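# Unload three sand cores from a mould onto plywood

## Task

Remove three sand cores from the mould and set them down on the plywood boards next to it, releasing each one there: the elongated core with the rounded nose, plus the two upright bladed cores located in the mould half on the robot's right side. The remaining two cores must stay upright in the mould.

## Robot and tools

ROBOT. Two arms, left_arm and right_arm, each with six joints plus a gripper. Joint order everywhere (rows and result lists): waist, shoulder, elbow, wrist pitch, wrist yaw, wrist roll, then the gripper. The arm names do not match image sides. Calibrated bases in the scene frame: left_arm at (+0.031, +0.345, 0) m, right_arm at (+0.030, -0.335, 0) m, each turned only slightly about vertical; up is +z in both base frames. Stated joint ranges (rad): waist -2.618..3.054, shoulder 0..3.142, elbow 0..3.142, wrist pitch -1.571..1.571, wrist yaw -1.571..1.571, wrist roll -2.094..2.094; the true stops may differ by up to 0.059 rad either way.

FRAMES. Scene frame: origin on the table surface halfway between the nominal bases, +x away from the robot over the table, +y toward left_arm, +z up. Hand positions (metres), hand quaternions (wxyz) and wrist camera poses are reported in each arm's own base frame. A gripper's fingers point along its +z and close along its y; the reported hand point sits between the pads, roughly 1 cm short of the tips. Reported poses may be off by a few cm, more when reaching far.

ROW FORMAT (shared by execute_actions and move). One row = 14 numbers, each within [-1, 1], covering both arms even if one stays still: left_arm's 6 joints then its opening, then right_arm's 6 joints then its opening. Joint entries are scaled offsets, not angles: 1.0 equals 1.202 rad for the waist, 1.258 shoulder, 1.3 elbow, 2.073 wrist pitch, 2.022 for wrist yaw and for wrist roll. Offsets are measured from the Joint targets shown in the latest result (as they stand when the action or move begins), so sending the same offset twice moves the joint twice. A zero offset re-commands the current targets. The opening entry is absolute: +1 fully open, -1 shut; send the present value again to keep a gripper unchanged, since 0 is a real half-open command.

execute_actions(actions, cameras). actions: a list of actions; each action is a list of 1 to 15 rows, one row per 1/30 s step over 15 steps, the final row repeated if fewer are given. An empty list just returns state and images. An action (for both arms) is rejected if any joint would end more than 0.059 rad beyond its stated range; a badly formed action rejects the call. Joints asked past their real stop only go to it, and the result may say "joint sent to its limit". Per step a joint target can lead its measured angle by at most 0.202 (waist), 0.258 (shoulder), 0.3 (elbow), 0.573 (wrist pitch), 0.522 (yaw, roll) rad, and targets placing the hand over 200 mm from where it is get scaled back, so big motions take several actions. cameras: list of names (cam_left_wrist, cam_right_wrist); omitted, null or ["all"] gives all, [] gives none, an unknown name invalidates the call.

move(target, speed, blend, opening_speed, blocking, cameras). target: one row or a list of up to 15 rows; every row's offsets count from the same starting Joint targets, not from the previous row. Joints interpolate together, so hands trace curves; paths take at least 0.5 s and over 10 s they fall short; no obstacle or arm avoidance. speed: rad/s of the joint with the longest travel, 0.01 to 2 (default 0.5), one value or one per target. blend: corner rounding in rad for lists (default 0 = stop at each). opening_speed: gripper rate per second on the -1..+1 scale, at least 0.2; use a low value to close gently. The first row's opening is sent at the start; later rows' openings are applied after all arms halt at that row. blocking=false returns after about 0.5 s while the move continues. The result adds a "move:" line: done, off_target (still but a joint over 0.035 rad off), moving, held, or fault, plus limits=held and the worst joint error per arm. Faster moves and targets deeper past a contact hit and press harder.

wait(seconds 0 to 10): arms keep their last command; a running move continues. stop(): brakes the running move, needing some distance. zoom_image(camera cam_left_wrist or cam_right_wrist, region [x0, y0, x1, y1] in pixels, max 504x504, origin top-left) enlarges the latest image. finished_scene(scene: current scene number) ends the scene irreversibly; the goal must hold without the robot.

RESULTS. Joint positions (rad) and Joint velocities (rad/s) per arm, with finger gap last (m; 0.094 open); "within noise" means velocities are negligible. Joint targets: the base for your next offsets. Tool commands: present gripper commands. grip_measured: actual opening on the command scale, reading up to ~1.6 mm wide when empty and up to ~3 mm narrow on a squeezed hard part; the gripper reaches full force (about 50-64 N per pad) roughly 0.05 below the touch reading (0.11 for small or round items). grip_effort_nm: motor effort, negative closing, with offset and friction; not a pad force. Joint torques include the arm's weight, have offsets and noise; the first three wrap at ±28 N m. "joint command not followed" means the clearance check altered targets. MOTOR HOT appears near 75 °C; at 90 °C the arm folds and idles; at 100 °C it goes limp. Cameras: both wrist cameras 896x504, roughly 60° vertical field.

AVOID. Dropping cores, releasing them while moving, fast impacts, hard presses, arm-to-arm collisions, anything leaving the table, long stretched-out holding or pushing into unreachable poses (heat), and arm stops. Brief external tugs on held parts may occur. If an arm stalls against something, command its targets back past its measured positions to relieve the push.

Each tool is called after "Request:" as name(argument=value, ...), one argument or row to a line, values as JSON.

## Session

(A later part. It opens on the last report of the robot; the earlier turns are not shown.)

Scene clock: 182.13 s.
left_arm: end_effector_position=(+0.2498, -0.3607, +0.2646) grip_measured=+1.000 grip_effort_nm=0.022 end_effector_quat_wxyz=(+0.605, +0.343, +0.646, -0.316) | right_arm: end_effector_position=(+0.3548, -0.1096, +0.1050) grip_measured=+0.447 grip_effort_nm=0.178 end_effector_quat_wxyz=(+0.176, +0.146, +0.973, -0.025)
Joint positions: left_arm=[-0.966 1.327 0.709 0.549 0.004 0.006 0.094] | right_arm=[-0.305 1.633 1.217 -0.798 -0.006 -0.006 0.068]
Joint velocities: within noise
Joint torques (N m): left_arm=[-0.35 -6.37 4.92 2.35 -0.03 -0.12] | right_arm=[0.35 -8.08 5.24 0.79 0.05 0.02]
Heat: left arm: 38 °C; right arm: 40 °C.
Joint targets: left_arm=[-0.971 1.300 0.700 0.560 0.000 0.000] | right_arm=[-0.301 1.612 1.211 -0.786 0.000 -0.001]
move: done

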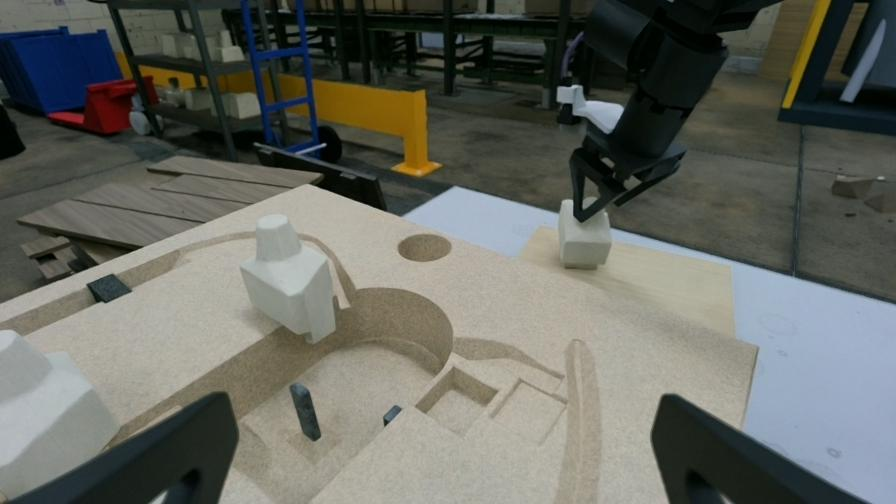

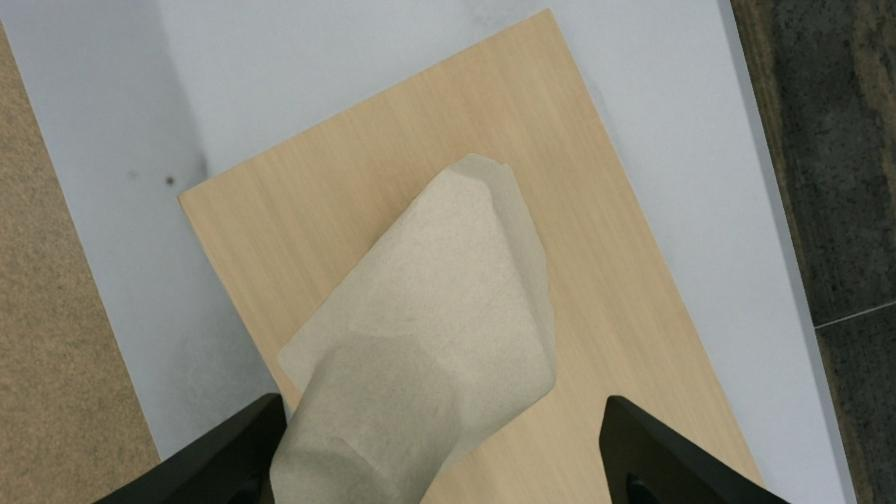

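Request:
move(
  target=[0,0,0,0,0,0,1,0,0,0,0,0,0,0.75],
  opening_speed=0.2,
)

Request:
zoom_image(
  camera="cam_left_wrist",
  region=[500, 130, 740, 330],
)

Scene clock: 187.97 s.
left_arm: end_effector_position=(+0.2498, -0.3607, +0.2646) grip_measured=+1.000 grip_effort_nm=0.022 end_effector_quat_wxyz=(+0.605, +0.343, +0.646, -0.316) | right_arm: end_effector_position=(+0.3548, -0.1097, +0.1050) grip_measured=+0.747 grip_effort_nm=0.178 end_effector_quat_wxyz=(+0.176, +0.146, +0.973, -0.025)
Joint positions: left_arm=[-0.966 1.327 0.709 0.549 0.004 0.006 0.094] | right_arm=[-0.305 1.633 1.217 -0.798 -0.005 -0.006 0.082]
Joint velocities: within noise
Joint torques (N m): left_arm=[-0.35 -6.39 4.88 2.36 -0.04 -0.13] | right_arm=[0.34 -8.09 5.26 0.79 0.05 0.01]
Heat: left arm: 38 °C; right arm: 39 °C.
Joint targets: left_arm=[-0.971 1.300 0.700 0.560 0.000 0.000] | right_arm=[-0.301 1.612 1.211 -0.786 0.000 -0.001]
move: done

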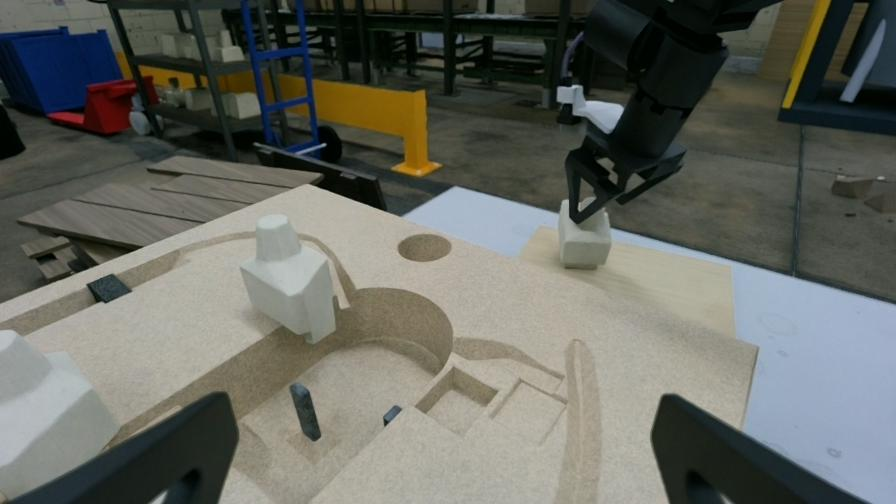

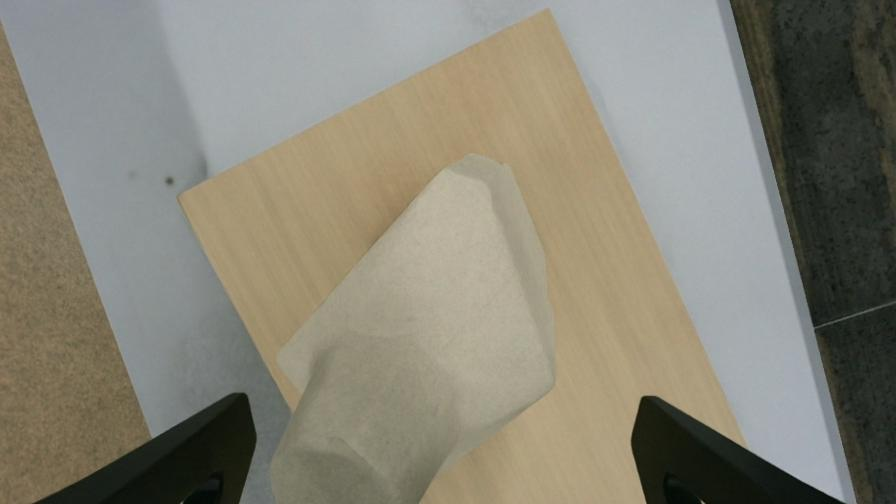

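Scaled by 2.100.

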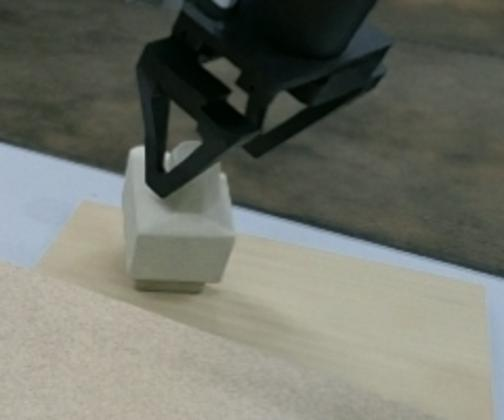

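Request:
move(
  target=[
    [0.375,0.4642,0.8615,-0.67,0,0,1,0,0.1256,0.6685,-0.3637,0,0,1],
    [0.375,0.4642,0.8615,-0.67,0,0,1,0.5651,0.3071,0.53,0.048,0,0,1],
  ],
  speed=0.8,
  opening_speed=0.5,
)

Scene clock: 210.23 s.
left_arm: end_effector_position=(+0.4346, -0.2484, +0.2204) grip_measured=+1.000 grip_effort_nm=0.017 end_effector_quat_wxyz=(+0.321, +0.246, +0.910, -0.086) | right_arm: end_effector_position=(+0.5108, +0.2075, +0.2225) grip_measured=+0.997 grip_effort_nm=0.173 end_effector_quat_wxyz=(+0.373, -0.179, +0.907, +0.073)
Joint positions: left_arm=[-0.52 1.863 1.792 -0.822 0.002 0.006 0.094] | right_arm=[0.383 1.99 1.906 -0.707 -0.004 -0.006 0.094]
Joint velocities: within noise
Joint torques (N m): left_arm=[0.13 -7.23 7.77 1.57 0 -0.12] | right_arm=[-0.36 -9.01 5.7 1.38 0.04 0.01]
Heat: left arm: 39 °C; right arm: 39 °C.
Joint targets: left_arm=[-0.520 1.884 1.820 -0.829 0.001 0.000] | right_arm=[0.378 1.998 1.900 -0.687 0.000 -0.001]
move: done

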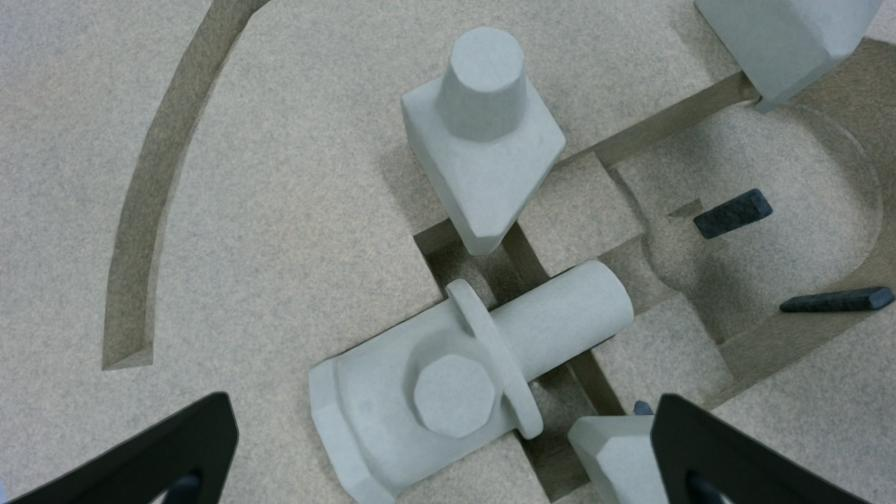

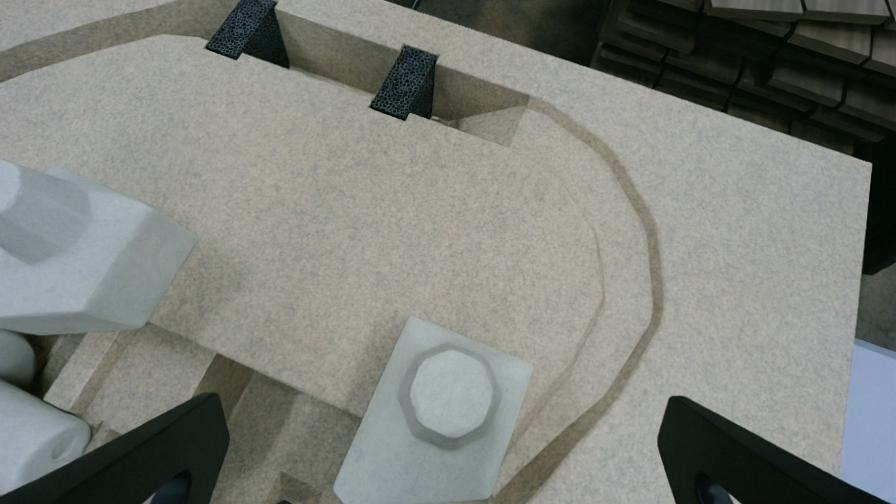

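Request:
move(
  target=[-0.0046,-0.0122,-0.2135,0.123,0,0,1,0,0.0219,-0.1623,0.1078,0,0,1],
  speed=0.25,
)

Request:
move(
  target=[0,0,0,0,0,0,-0.7,0,0,0,0,0,0,-0.7],
  opening_speed=0.7,
)

Scene clock: 222.57 s.
left_arm: end_effector_position=(+0.4360, -0.2492, +0.1584) grip_measured=+1.000 grip_effort_nm=0.017 end_effector_quat_wxyz=(+0.318, +0.246, +0.912, -0.085) | right_arm: end_effector_position=(+0.5167, +0.2099, +0.1608) grip_measured=+0.997 grip_effort_nm=0.173 end_effector_quat_wxyz=(+0.370, -0.180, +0.909, +0.072)
Joint positions: left_arm=[-0.52 1.863 1.55 -0.586 0.002 0.006 0.094] | right_arm=[0.383 2.012 1.697 -0.483 -0.004 -0.006 0.094]
Joint velocities: within noise
Joint torques (N m): left_arm=[-0.4 -8.34 4.92 1.77 -0.01 -0.14] | right_arm=[-0.38 -8.84 5.6 1.39 0.02 0.02]
Heat: left arm: 38 °C; right arm: 40 °C.
Joint targets: left_arm=[-0.525 1.869 1.543 -0.574 0.001 0.000] | right_arm=[0.378 2.026 1.689 -0.463 0.000 -0.001]
move: done

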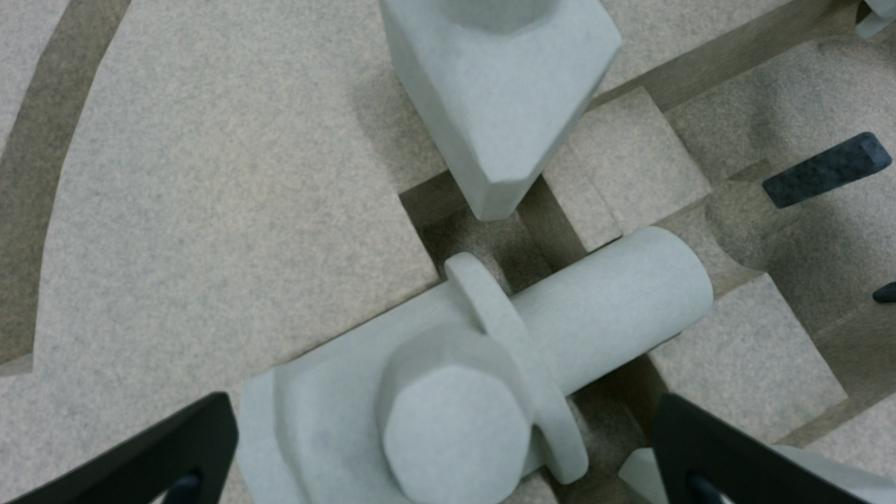

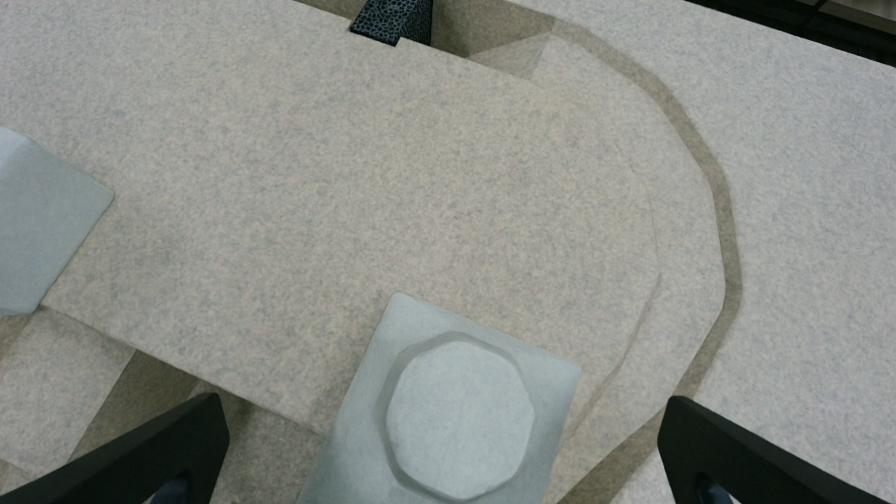

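Scene clock: 225.20 s.
left_arm: end_effector_position=(+0.4360, -0.2496, +0.1586) grip_measured=-0.318 grip_effort_nm=-0.994 end_effector_quat_wxyz=(+0.319, +0.246, +0.911, -0.085) | right_arm: end_effector_position=(+0.5175, +0.2084, +0.1611) grip_measured=-0.335 grip_effort_nm=-0.999 end_effector_quat_wxyz=(+0.371, -0.178, +0.909, +0.070)
Joint positions: left_arm=[-0.521 1.863 1.55 -0.585 0.002 0.006 0.032] | right_arm=[0.381 2.012 1.697 -0.482 0.001 -0.006 0.031]
Joint velocities: within noise
Joint torques (N m): left_arm=[-0.25 -8.34 4.9 1.75 0 -0.12] | right_arm=[-0.23 -8.81 5.59 1.37 -0.02 0.02]
Heat: left arm: 38 °C; right arm: 40 °C.
Joint targets: left_arm=[-0.526 1.869 1.543 -0.574 0.001 0.000] | right_arm=[0.378 2.026 1.689 -0.463 0.000 -0.001]
move: done

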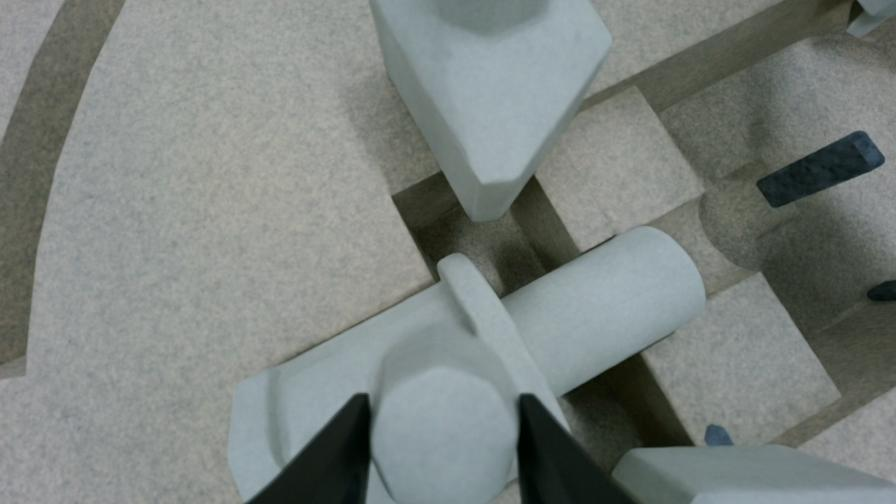

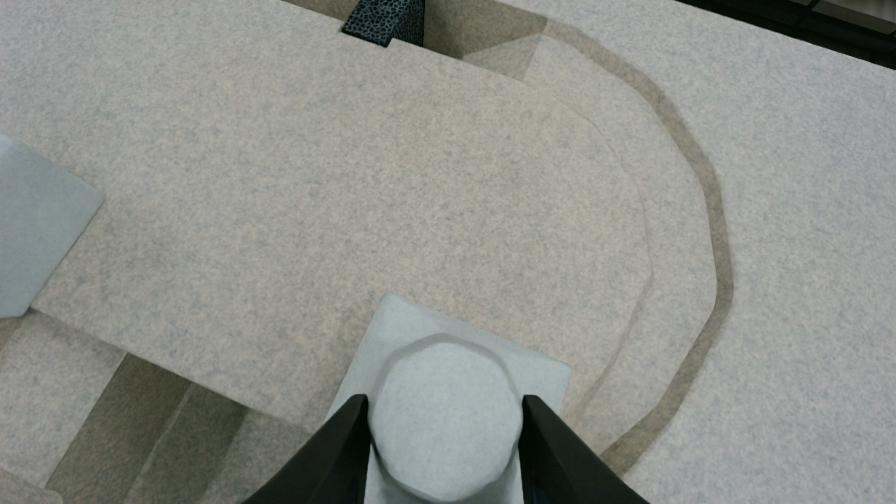

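Request:
move(
  target=[
    [0,0,0.1992,-0.0974,0,0,-0.7,0,-0.0075,0.1931,-0.0976,0,0,-0.7],
    [0,0.0434,0.4134,-0.2054,0,0,-0.7,0,0.0401,0.4198,-0.211,0,0,-0.7],
  ],
  blend=0.05,
  speed=0.3,
)

Scene clock: 238.67 s.
left_arm: end_effector_position=(+0.4237, -0.2434, +0.2382) grip_measured=-0.322 grip_effort_nm=-0.994 end_effector_quat_wxyz=(+0.274, +0.251, +0.925, -0.075) | right_arm: end_effector_position=(+0.5125, +0.2063, +0.2538) grip_measured=-0.337 grip_effort_nm=-1.004 end_effector_quat_wxyz=(+0.357, -0.179, +0.914, +0.067)
Joint positions: left_arm=[-0.521 1.936 2.024 -1.081 0.006 0.006 0.032] | right_arm=[0.381 2.076 2.188 -0.94 0.001 -0.006 0.031]
Joint velocities: within noise
Joint torques (N m): left_arm=[-0.36 -9.85 9.85 2.4 -0.06 -0.12] | right_arm=[-0.25 -9.95 9.57 1.54 -0.02 0.01]
Heat: left arm: 38 °C; right arm: 42 °C.
Joint targets: left_arm=[-0.526 1.924 2.080 -1.000 0.001 0.000] | right_arm=[0.378 2.076 2.235 -0.901 0.001 -0.001]
move: off_target (left_arm, right_arm); left_arm: the wrist pitch is farthest, 0.082 rad from its target; right_arm: the elbow is farthest, 0.046 rad from its target

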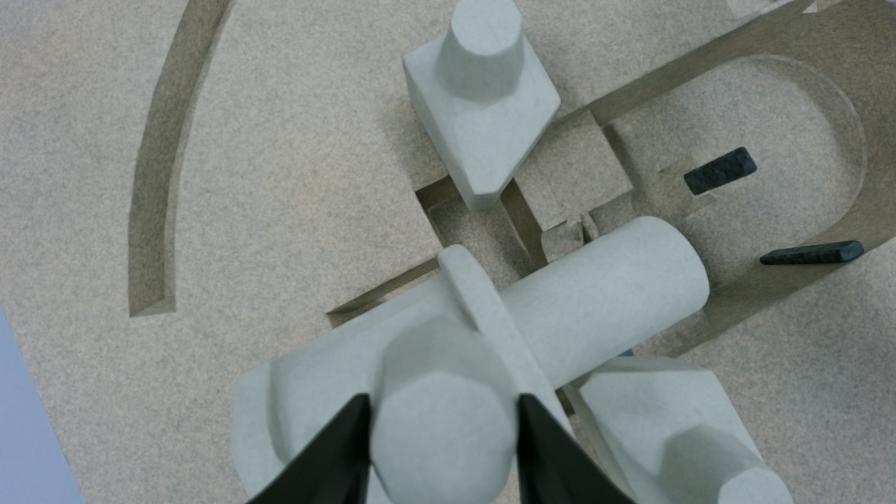

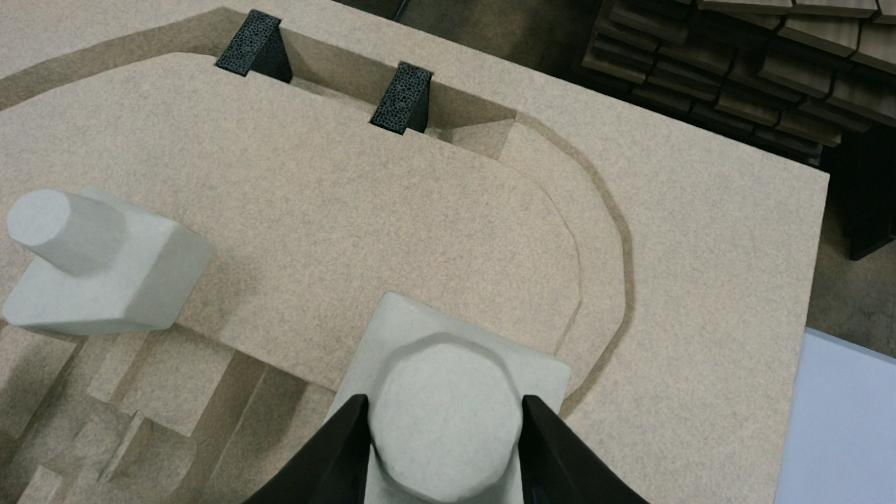

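Request:
move(
  target=[
    [0.188,-0.2195,-0.1923,0.0145,0,0,-0.7,-0.7042,-0.8712,-0.85,0.0082,0,0,-0.7],
    [0.611,-0.488,-0.4423,-0.0386,-0.1815,-0.2481,-0.7,-0.7042,-0.9388,-1.2154,0.2031,0,0,-0.7],
  ],
  speed=0.6,
  blend=0.05,
)

every number of target 2 of 2 must lie in its column's range; nothing of the call was run
Scene clock: 260.73 s.
left_arm: end_effector_position=(+0.4237, -0.2434, +0.2382) grip_measured=-0.322 grip_effort_nm=-1.004 end_effector_quat_wxyz=(+0.274, +0.251, +0.925, -0.075) | right_arm: end_effector_position=(+0.5123, +0.2063, +0.2537) grip_measured=-0.337 grip_effort_nm=-1.009 end_effector_quat_wxyz=(+0.356, -0.179, +0.915, +0.067)
Joint positions: left_arm=[-0.521 1.936 2.024 -1.081 0.006 0.006 0.032] | right_arm=[0.381 2.076 2.188 -0.941 0.001 -0.006 0.031]
Joint velocities: within noise
Joint torques (N m): left_arm=[-0.34 -9.81 9.88 2.37 -0.04 -0.12] | right_arm=[-0.24 -9.95 9.55 1.55 -0.01 0.02]
Heat: left arm: 41 °C; right arm: 41 °C.
Joint targets: left_arm=[-0.526 1.924 2.080 -1.000 0.001 0.000] | right_arm=[0.378 2.076 2.235 -0.901 0.001 -0.001]
Tool commands: left_gripper/opening=-0.7 right_gripper/opening=-0.7

Keep the right at -1.0 max on elbow in row 2 (q4 adjusted).

Request:
move(
  target=[
    [0.188,-0.2195,-0.1923,0.0145,0,0,-0.7,-0.7042,-0.8712,-0.85,0.0082,0,0,-0.7],
    [0.611,-0.488,-0.4423,-0.0386,-0.1815,-0.2481,-0.7,-0.7042,-0.906,-1.0,0.082,0,0,-0.7],
  ],
  speed=0.6,
  blend=0.05,
)

Scene clock: 266.57 s.
left_arm: end_effector_position=(+0.3026, +0.1243, +0.2628) grip_measured=-0.322 grip_effort_nm=-0.999 end_effector_quat_wxyz=(+0.281, -0.369, +0.878, +0.119) | right_arm: end_effector_position=(+0.2531, -0.1258, +0.2014) grip_measured=-0.337 grip_effort_nm=-1.004 end_effector_quat_wxyz=(+0.347, +0.212, +0.910, -0.085)
Joint positions: left_arm=[0.21 1.36 1.491 -1.165 -0.328 -0.495 0.032] | right_arm=[-0.462 0.966 0.929 -0.804 0.004 -0.006 0.031]
Joint velocities: within noise
Joint torques (N m): left_arm=[-0.02 -7.9 6.08 2.34 -0.61 -0.14] | right_arm=[-0.51 -3.93 6.48 1.84 -0.05 0.01]
Heat: left arm: 42 °C; right arm: 41 °C.
Joint targets: left_arm=[0.209 1.309 1.505 -1.080 -0.366 -0.501] | right_arm=[-0.468 0.937 0.935 -0.731 0.000 -0.001]
move: off_target (left_arm, right_arm); left_arm: the wrist pitch is farthest, 0.085 rad from its target; right_arm: the wrist pitch is farthest, 0.072 rad from its target

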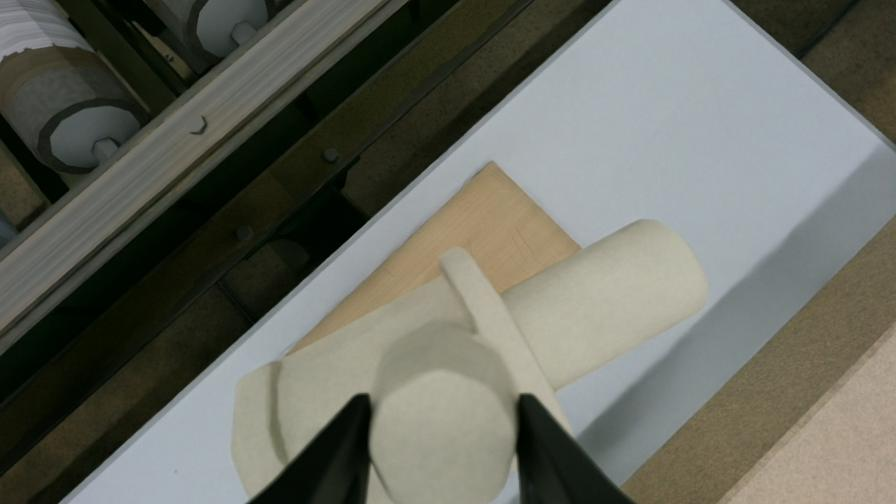

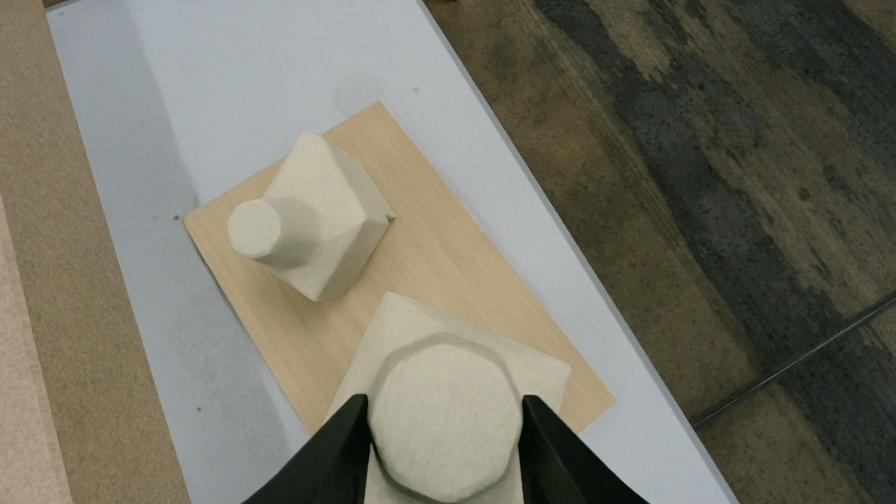

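Request:
move(
  target=[-0.1048,0.0843,-0.2792,0.1013,-0.1405,-0.2938,-0.7,0,-0.0334,-0.2154,0.1404,0,0,-0.7],
  speed=0.35,
)

Scene clock: 276.77 s.
left_arm: end_effector_position=(+0.2987, +0.1237, +0.1571) grip_measured=-0.322 grip_effort_nm=-0.999 end_effector_quat_wxyz=(+0.276, -0.566, +0.760, +0.161) | right_arm: end_effector_position=(+0.2576, -0.1280, +0.1438) grip_measured=-0.337 grip_effort_nm=-1.004 end_effector_quat_wxyz=(+0.369, +0.210, +0.901, -0.090)
Joint positions: left_arm=[0.091 1.426 1.127 -0.925 -0.562 -1.088 0.032] | right_arm=[-0.462 0.924 0.649 -0.516 0.004 -0.006 0.031]
Joint velocities: within noise
Joint torques (N m): left_arm=[-0.55 -5.39 6.3 1.68 -1.33 -0.16] | right_arm=[-0.51 -3.81 6.64 1.93 -0.05 0.02]
Heat: left arm: 41 °C; right arm: 39 °C.
Joint targets: left_arm=[0.083 1.415 1.142 -0.870 -0.651 -1.095] | right_arm=[-0.468 0.895 0.655 -0.440 0.000 -0.001]
move: off_target (left_arm, right_arm); left_arm: the wrist yaw is farthest, 0.088 rad from its target; right_arm: the wrist pitch is farthest, 0.076 rad from its target

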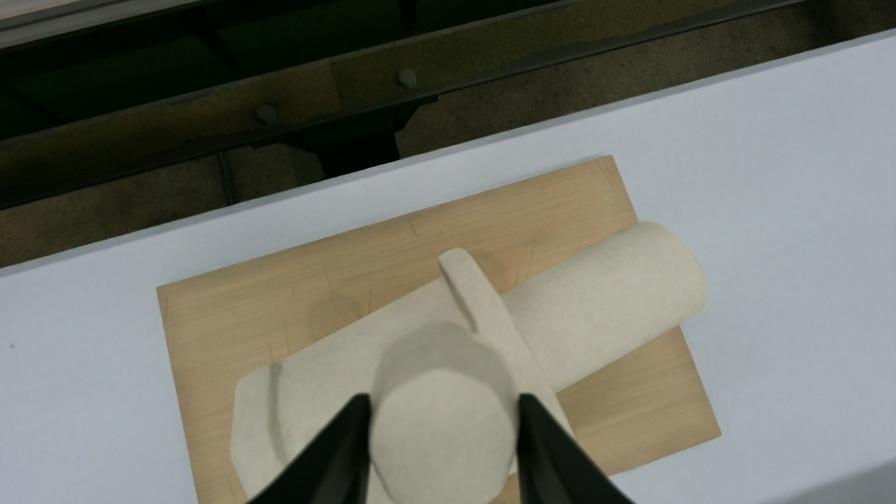

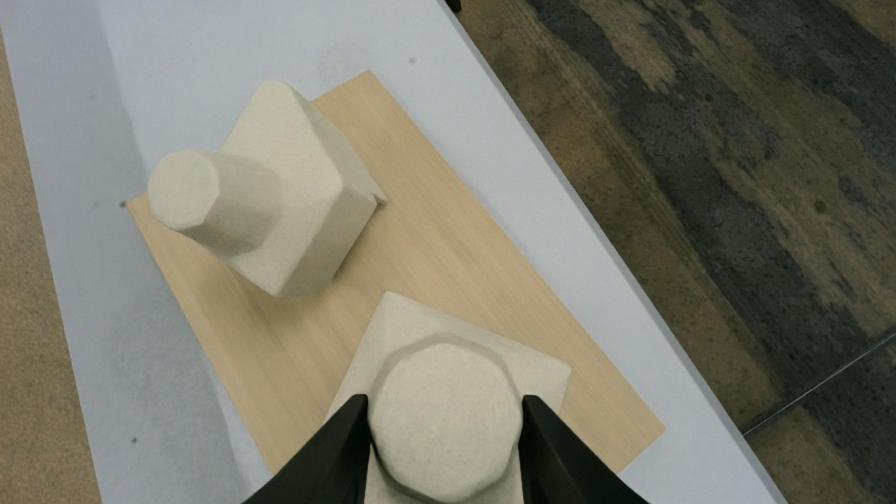

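Request:
move(
  target=[0,0.0112,-0.0673,0.049,0,0,-0.7,0,0.01,-0.0731,0.0516,0,0,-0.7],
  speed=0.1,
)

Scene clock: 282.10 s.
left_arm: end_effector_position=(+0.2999, +0.1240, +0.1338) grip_measured=-0.322 grip_effort_nm=-1.009 end_effector_quat_wxyz=(+0.278, -0.567, +0.759, +0.160) | right_arm: end_effector_position=(+0.2577, -0.1281, +0.1222) grip_measured=-0.337 grip_effort_nm=-1.004 end_effector_quat_wxyz=(+0.375, +0.209, +0.899, -0.091)
Joint positions: left_arm=[0.091 1.438 1.042 -0.825 -0.564 -1.089 0.032] | right_arm=[-0.462 0.924 0.555 -0.41 0.004 -0.006 0.031]
Joint velocities: within noise
Joint torques (N m): left_arm=[-0.53 -5.26 6 1.7 -1.33 -0.13] | right_arm=[-0.51 -2.7 6.61 1.95 -0.05 0.02]
Heat: left arm: 41 °C; right arm: 40 °C.
Joint targets: left_arm=[0.083 1.430 1.055 -0.768 -0.650 -1.096] | right_arm=[-0.468 0.907 0.560 -0.333 0.000 -0.001]
move: off_target (left_arm, right_arm); left_arm: the wrist yaw is farthest, 0.087 rad from its target; right_arm: the wrist pitch is farthest, 0.077 rad from its target

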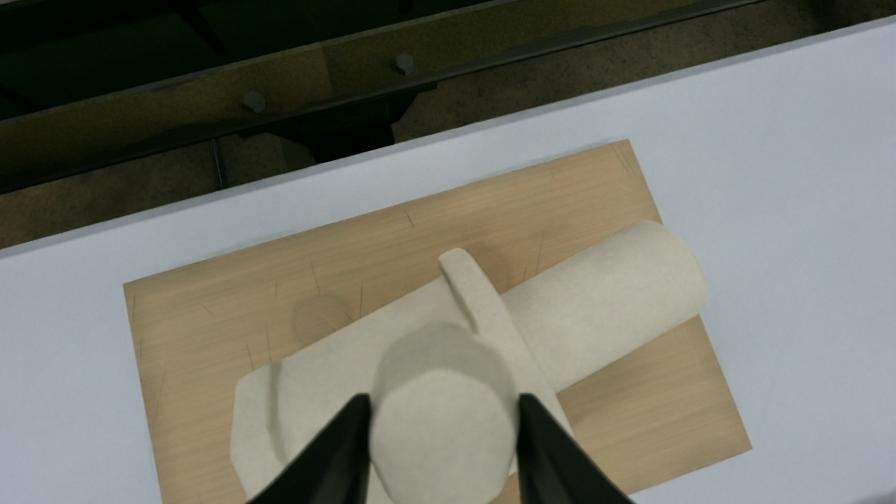

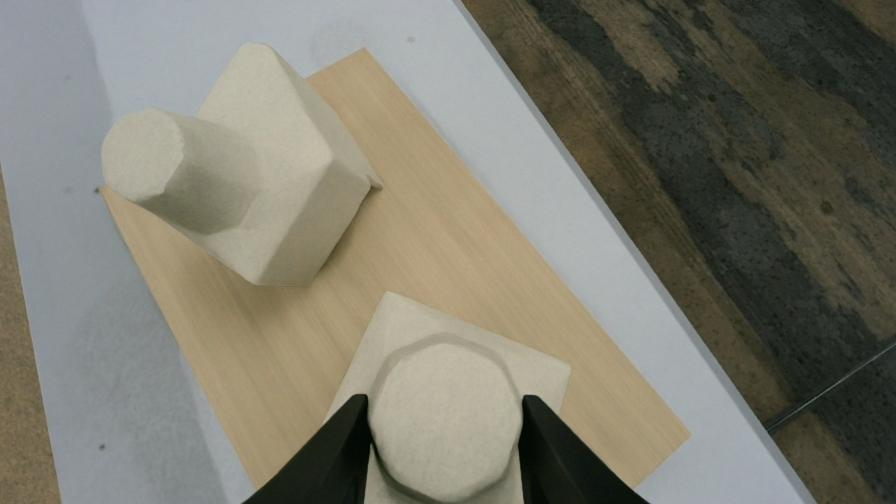

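Request:
move(
  target=[0,0.0045,-0.027,0.0196,0,0,-0.7,0,0.004,-0.029,0.0206,0,0,-0.7],
  speed=0.1,
)

Scene clock: 285.17 s.
left_arm: end_effector_position=(+0.2995, +0.1241, +0.1238) grip_measured=-0.322 grip_effort_nm=-1.004 end_effector_quat_wxyz=(+0.278, -0.567, +0.759, +0.161) | right_arm: end_effector_position=(+0.2579, -0.1282, +0.1150) grip_measured=-0.337 grip_effort_nm=-1.004 end_effector_quat_wxyz=(+0.379, +0.209, +0.897, -0.092)
Joint positions: left_arm=[0.091 1.444 1.007 -0.784 -0.564 -1.089 0.032] | right_arm=[-0.462 0.924 0.519 -0.366 0.004 -0.006 0.031]
Joint velocities: within noise
Joint torques (N m): left_arm=[-0.47 -5.38 6 1.7 -1.29 -0.13] | right_arm=[-0.51 -2.28 6.41 1.95 -0.05 0.01]
Heat: left arm: 40 °C; right arm: 41 °C.
Joint targets: left_arm=[0.083 1.435 1.020 -0.728 -0.650 -1.096] | right_arm=[-0.468 0.912 0.522 -0.290 0.000 -0.001]
move: off_target (left_arm, right_arm); left_arm: the wrist yaw is farthest, 0.086 rad from its target; right_arm: the wrist pitch is farthest, 0.076 rad from its target

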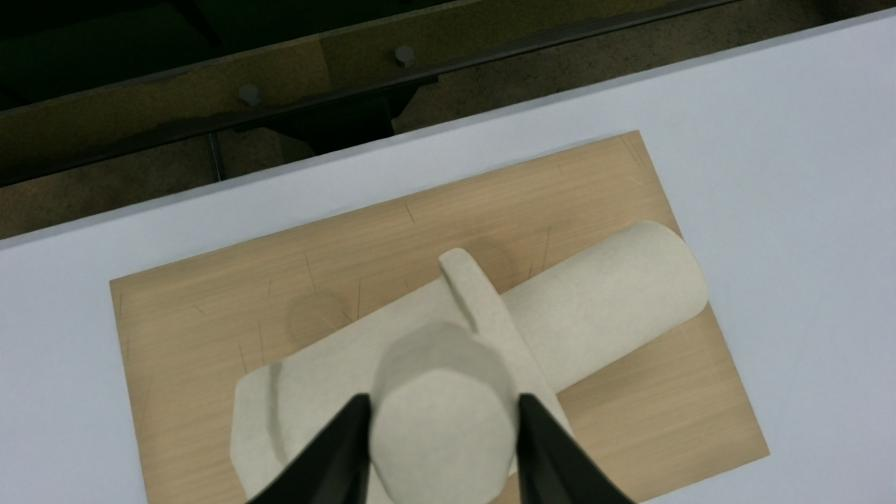

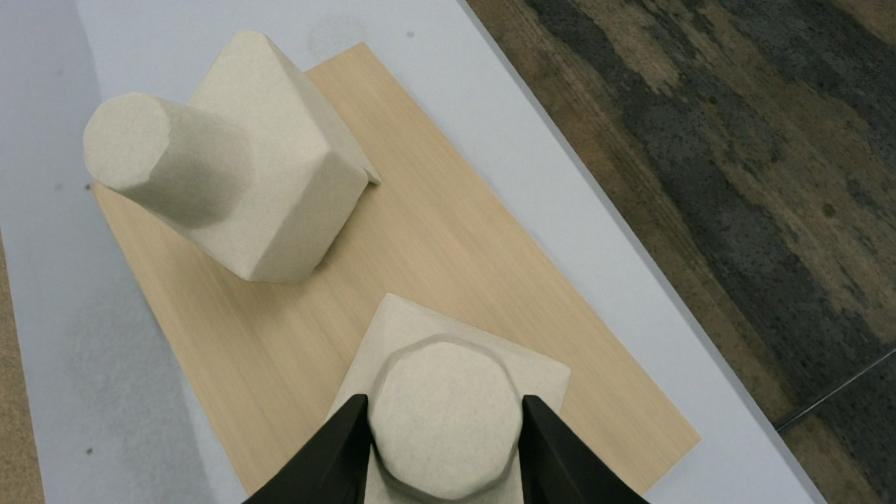

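Request:
move(
  target=[0,0.0045,-0.027,0.0196,0,0,-0.7,0,0.004,-0.025,0.018,0,0,-0.7],
  speed=0.1,
)

Scene clock: 287.37 s.
left_arm: end_effector_position=(+0.2990, +0.1270, +0.1200) grip_measured=-0.322 grip_effort_nm=-1.004 end_effector_quat_wxyz=(+0.286, -0.566, +0.754, +0.168) | right_arm: end_effector_position=(+0.2609, -0.1297, +0.1132) grip_measured=-0.337 grip_effort_nm=-1.004 end_effector_quat_wxyz=(+0.391, +0.208, +0.892, -0.095)
Joint positions: left_arm=[0.09 1.444 0.981 -0.749 -0.587 -1.089 0.032] | right_arm=[-0.462 0.924 0.493 -0.313 0.004 -0.006 0.031]
Joint velocities: within noise
Joint torques (N m): left_arm=[-0.36 -4.83 5.27 1.77 -1.05 -0.15] | right_arm=[-0.51 -1.87 6 1.82 -0.05 0.02]
Heat: left arm: 40 °C; right arm: 41 °C.
Joint targets: left_arm=[0.083 1.441 0.985 -0.687 -0.651 -1.096] | right_arm=[-0.468 0.917 0.490 -0.253 0.000 -0.001]
move: off_target (left_arm, right_arm); left_arm: the wrist yaw is farthest, 0.063 rad from its target; right_arm: the wrist pitch is farthest, 0.060 rad from its target

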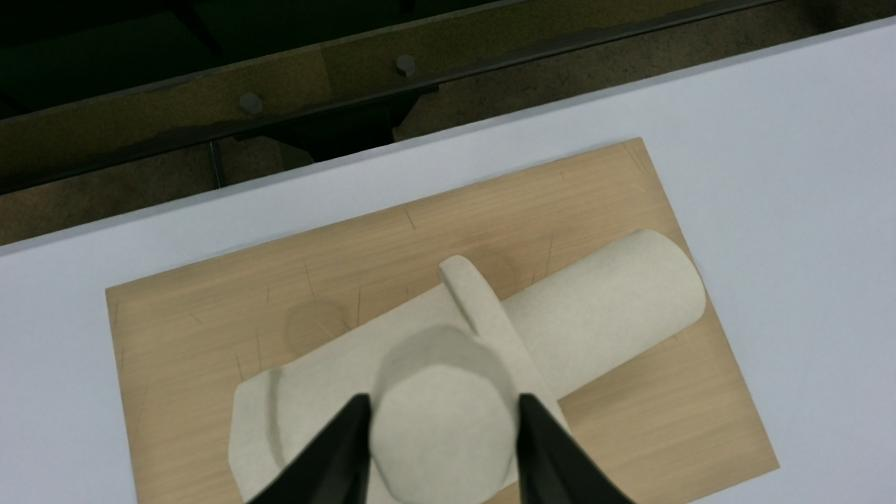

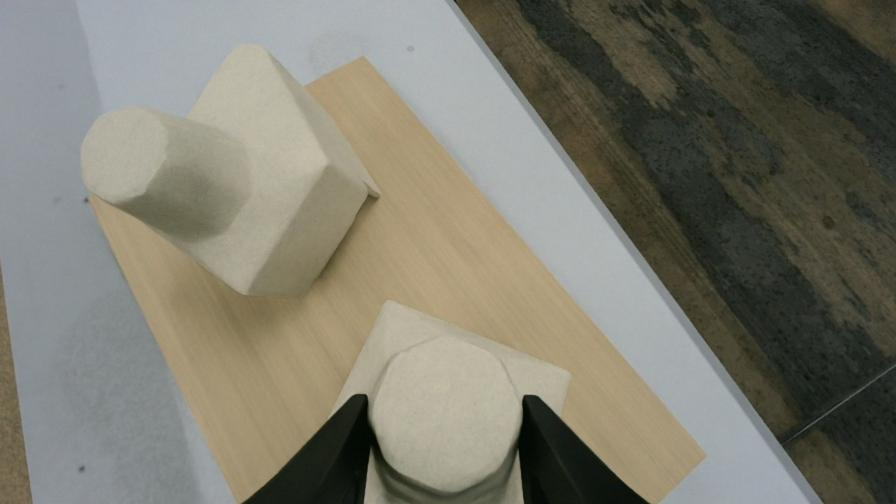

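Request:
move(
  target=[0,0,0,0,0,0,0.1,0,0,0,0,0,0,0.1],
  opening_speed=0.25,
)

Scene clock: 293.07 s.
left_arm: end_effector_position=(+0.3073, +0.1336, +0.1275) grip_measured=+0.098 grip_effort_nm=0.139 end_effector_quat_wxyz=(+0.315, -0.570, +0.739, +0.172) | right_arm: end_effector_position=(+0.2668, -0.1326, +0.1206) grip_measured=+0.097 grip_effort_nm=0.178 end_effector_quat_wxyz=(+0.408, +0.206, +0.884, -0.099)
Joint positions: left_arm=[0.089 1.444 0.978 -0.694 -0.628 -1.089 0.052] | right_arm=[-0.462 0.924 0.493 -0.272 0.004 -0.006 0.052]
Joint velocities: within noise
Joint torques (N m): left_arm=[-0.43 -4.94 5.5 1.26 -0.58 -0.13] | right_arm=[-0.51 -1.88 6.01 1.49 -0.05 0.01]
Heat: left arm: 39 °C; right arm: 41 °C.
Joint targets: left_arm=[0.083 1.441 0.984 -0.687 -0.651 -1.095] | right_arm=[-0.468 0.917 0.490 -0.253 0.000 -0.001]
move: done

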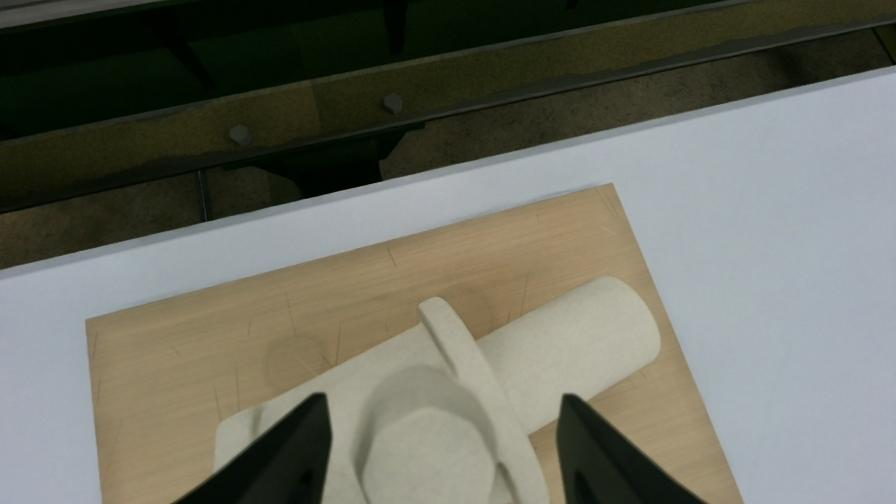

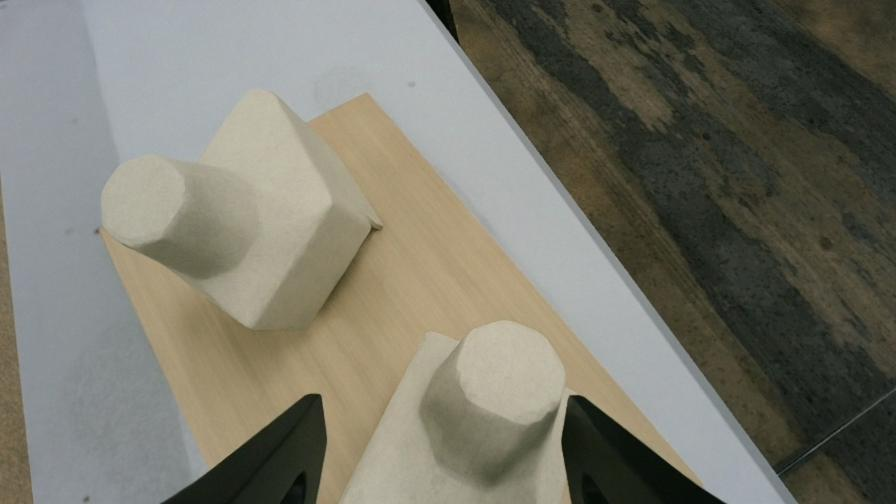

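Request:
move(
  target=[0,0,0,0,0,0,0.7,0,0,0,0,0,0,0.7],
  opening_speed=0.25,
)

Scene clock: 297.73 s.
left_arm: end_effector_position=(+0.3073, +0.1337, +0.1275) grip_measured=+0.698 grip_effort_nm=0.134 end_effector_quat_wxyz=(+0.316, -0.570, +0.739, +0.172) | right_arm: end_effector_position=(+0.2669, -0.1327, +0.1207) grip_measured=+0.697 grip_effort_nm=0.173 end_effector_quat_wxyz=(+0.409, +0.206, +0.884, -0.099)
Joint positions: left_arm=[0.089 1.444 0.978 -0.693 -0.629 -1.089 0.08] | right_arm=[-0.462 0.924 0.493 -0.272 0.004 -0.006 0.08]
Joint velocities: within noise
Joint torques (N m): left_arm=[-0.44 -4.92 5.5 1.25 -0.61 -0.14] | right_arm=[-0.54 -1.89 6.05 1.48 -0.05 0.02]
Heat: left arm: 39 °C; right arm: 41 °C.
Joint targets: left_arm=[0.083 1.441 0.984 -0.687 -0.651 -1.095] | right_arm=[-0.468 0.917 0.490 -0.253 0.000 -0.001]
move: done

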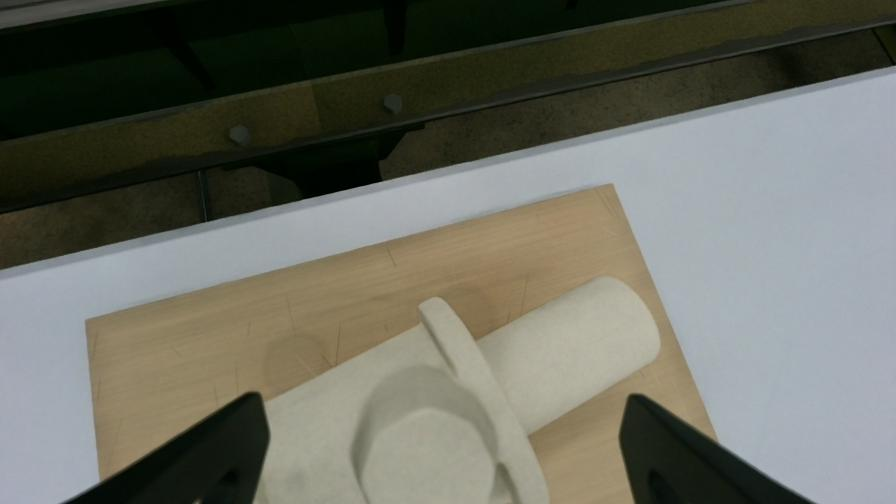

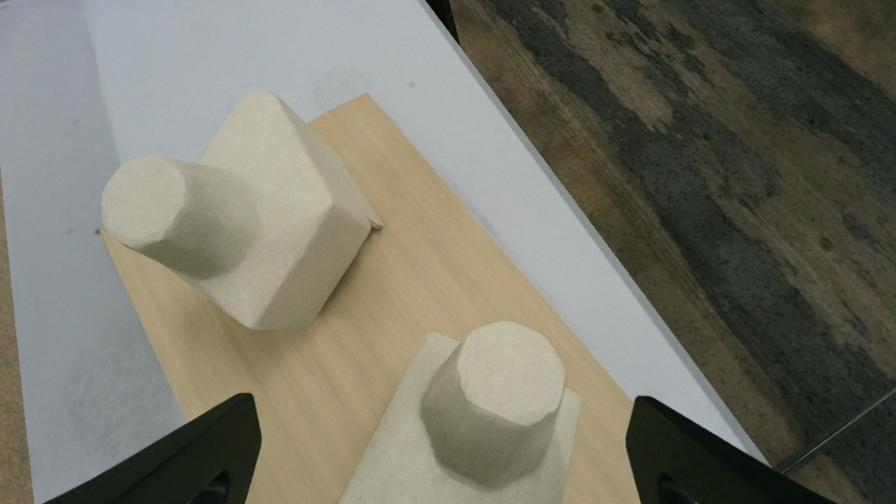

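Request:
move(
  target=[0,0,0.346,-0.217,0,0,1,0,0,0.346,-0.217,0,0,1],
  opening_speed=1,
)

Scene clock: 301.90 s.
left_arm: end_effector_position=(+0.3092, +0.1343, +0.2377) grip_measured=+0.998 grip_effort_nm=0.139 end_effector_quat_wxyz=(+0.319, -0.570, +0.737, +0.172) | right_arm: end_effector_position=(+0.2657, -0.1321, +0.2274) grip_measured=+0.997 grip_effort_nm=0.178 end_effector_quat_wxyz=(+0.411, +0.206, +0.883, -0.100)
Joint positions: left_arm=[0.089 1.444 1.415 -1.124 -0.631 -1.09 0.094] | right_arm=[-0.462 0.924 0.915 -0.689 0.004 -0.006 0.094]
Joint velocities: within noise
Joint torques (N m): left_arm=[-0.42 -4.88 6.63 1.08 -0.55 -0.11] | right_arm=[-0.49 -1.76 8.08 1.16 -0.05 0.02]
Heat: left arm: 38 °C; right arm: 41 °C.
Joint targets: left_arm=[0.083 1.441 1.434 -1.137 -0.651 -1.095] | right_arm=[-0.468 0.917 0.940 -0.703 0.000 -0.001]
move: done

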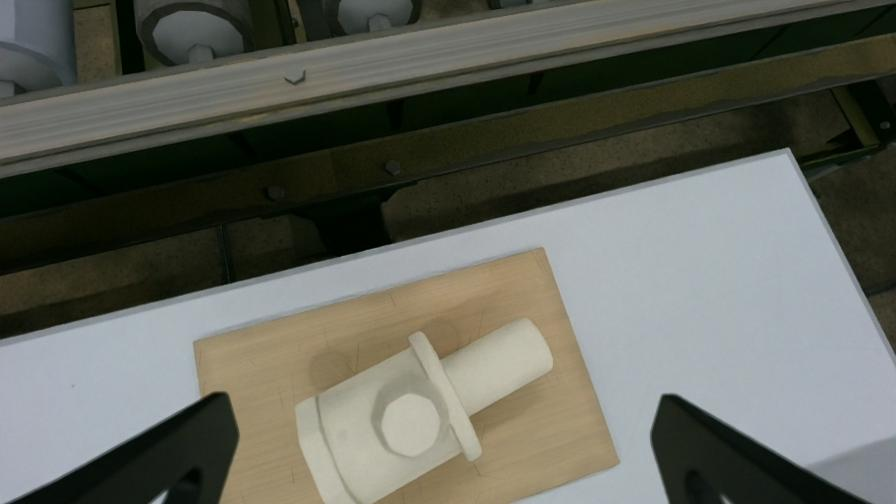

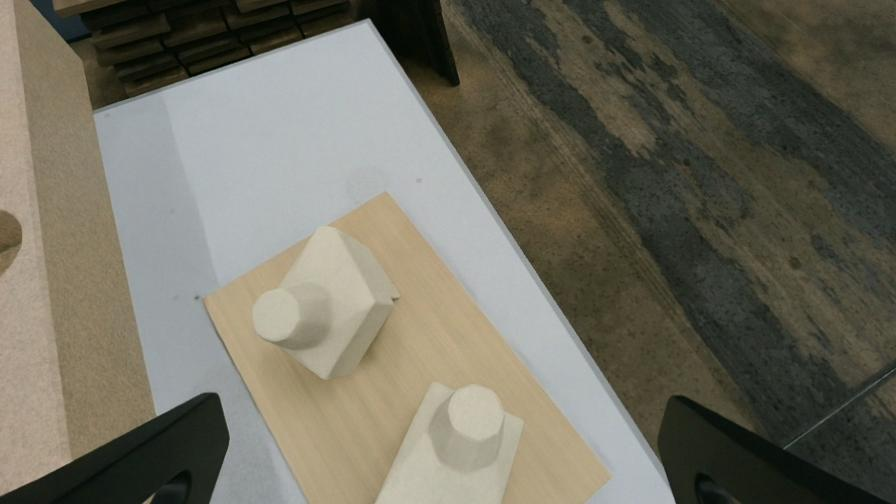

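Request:
finished_scene(
  scene=1,
)

The scene is finished: the task was done.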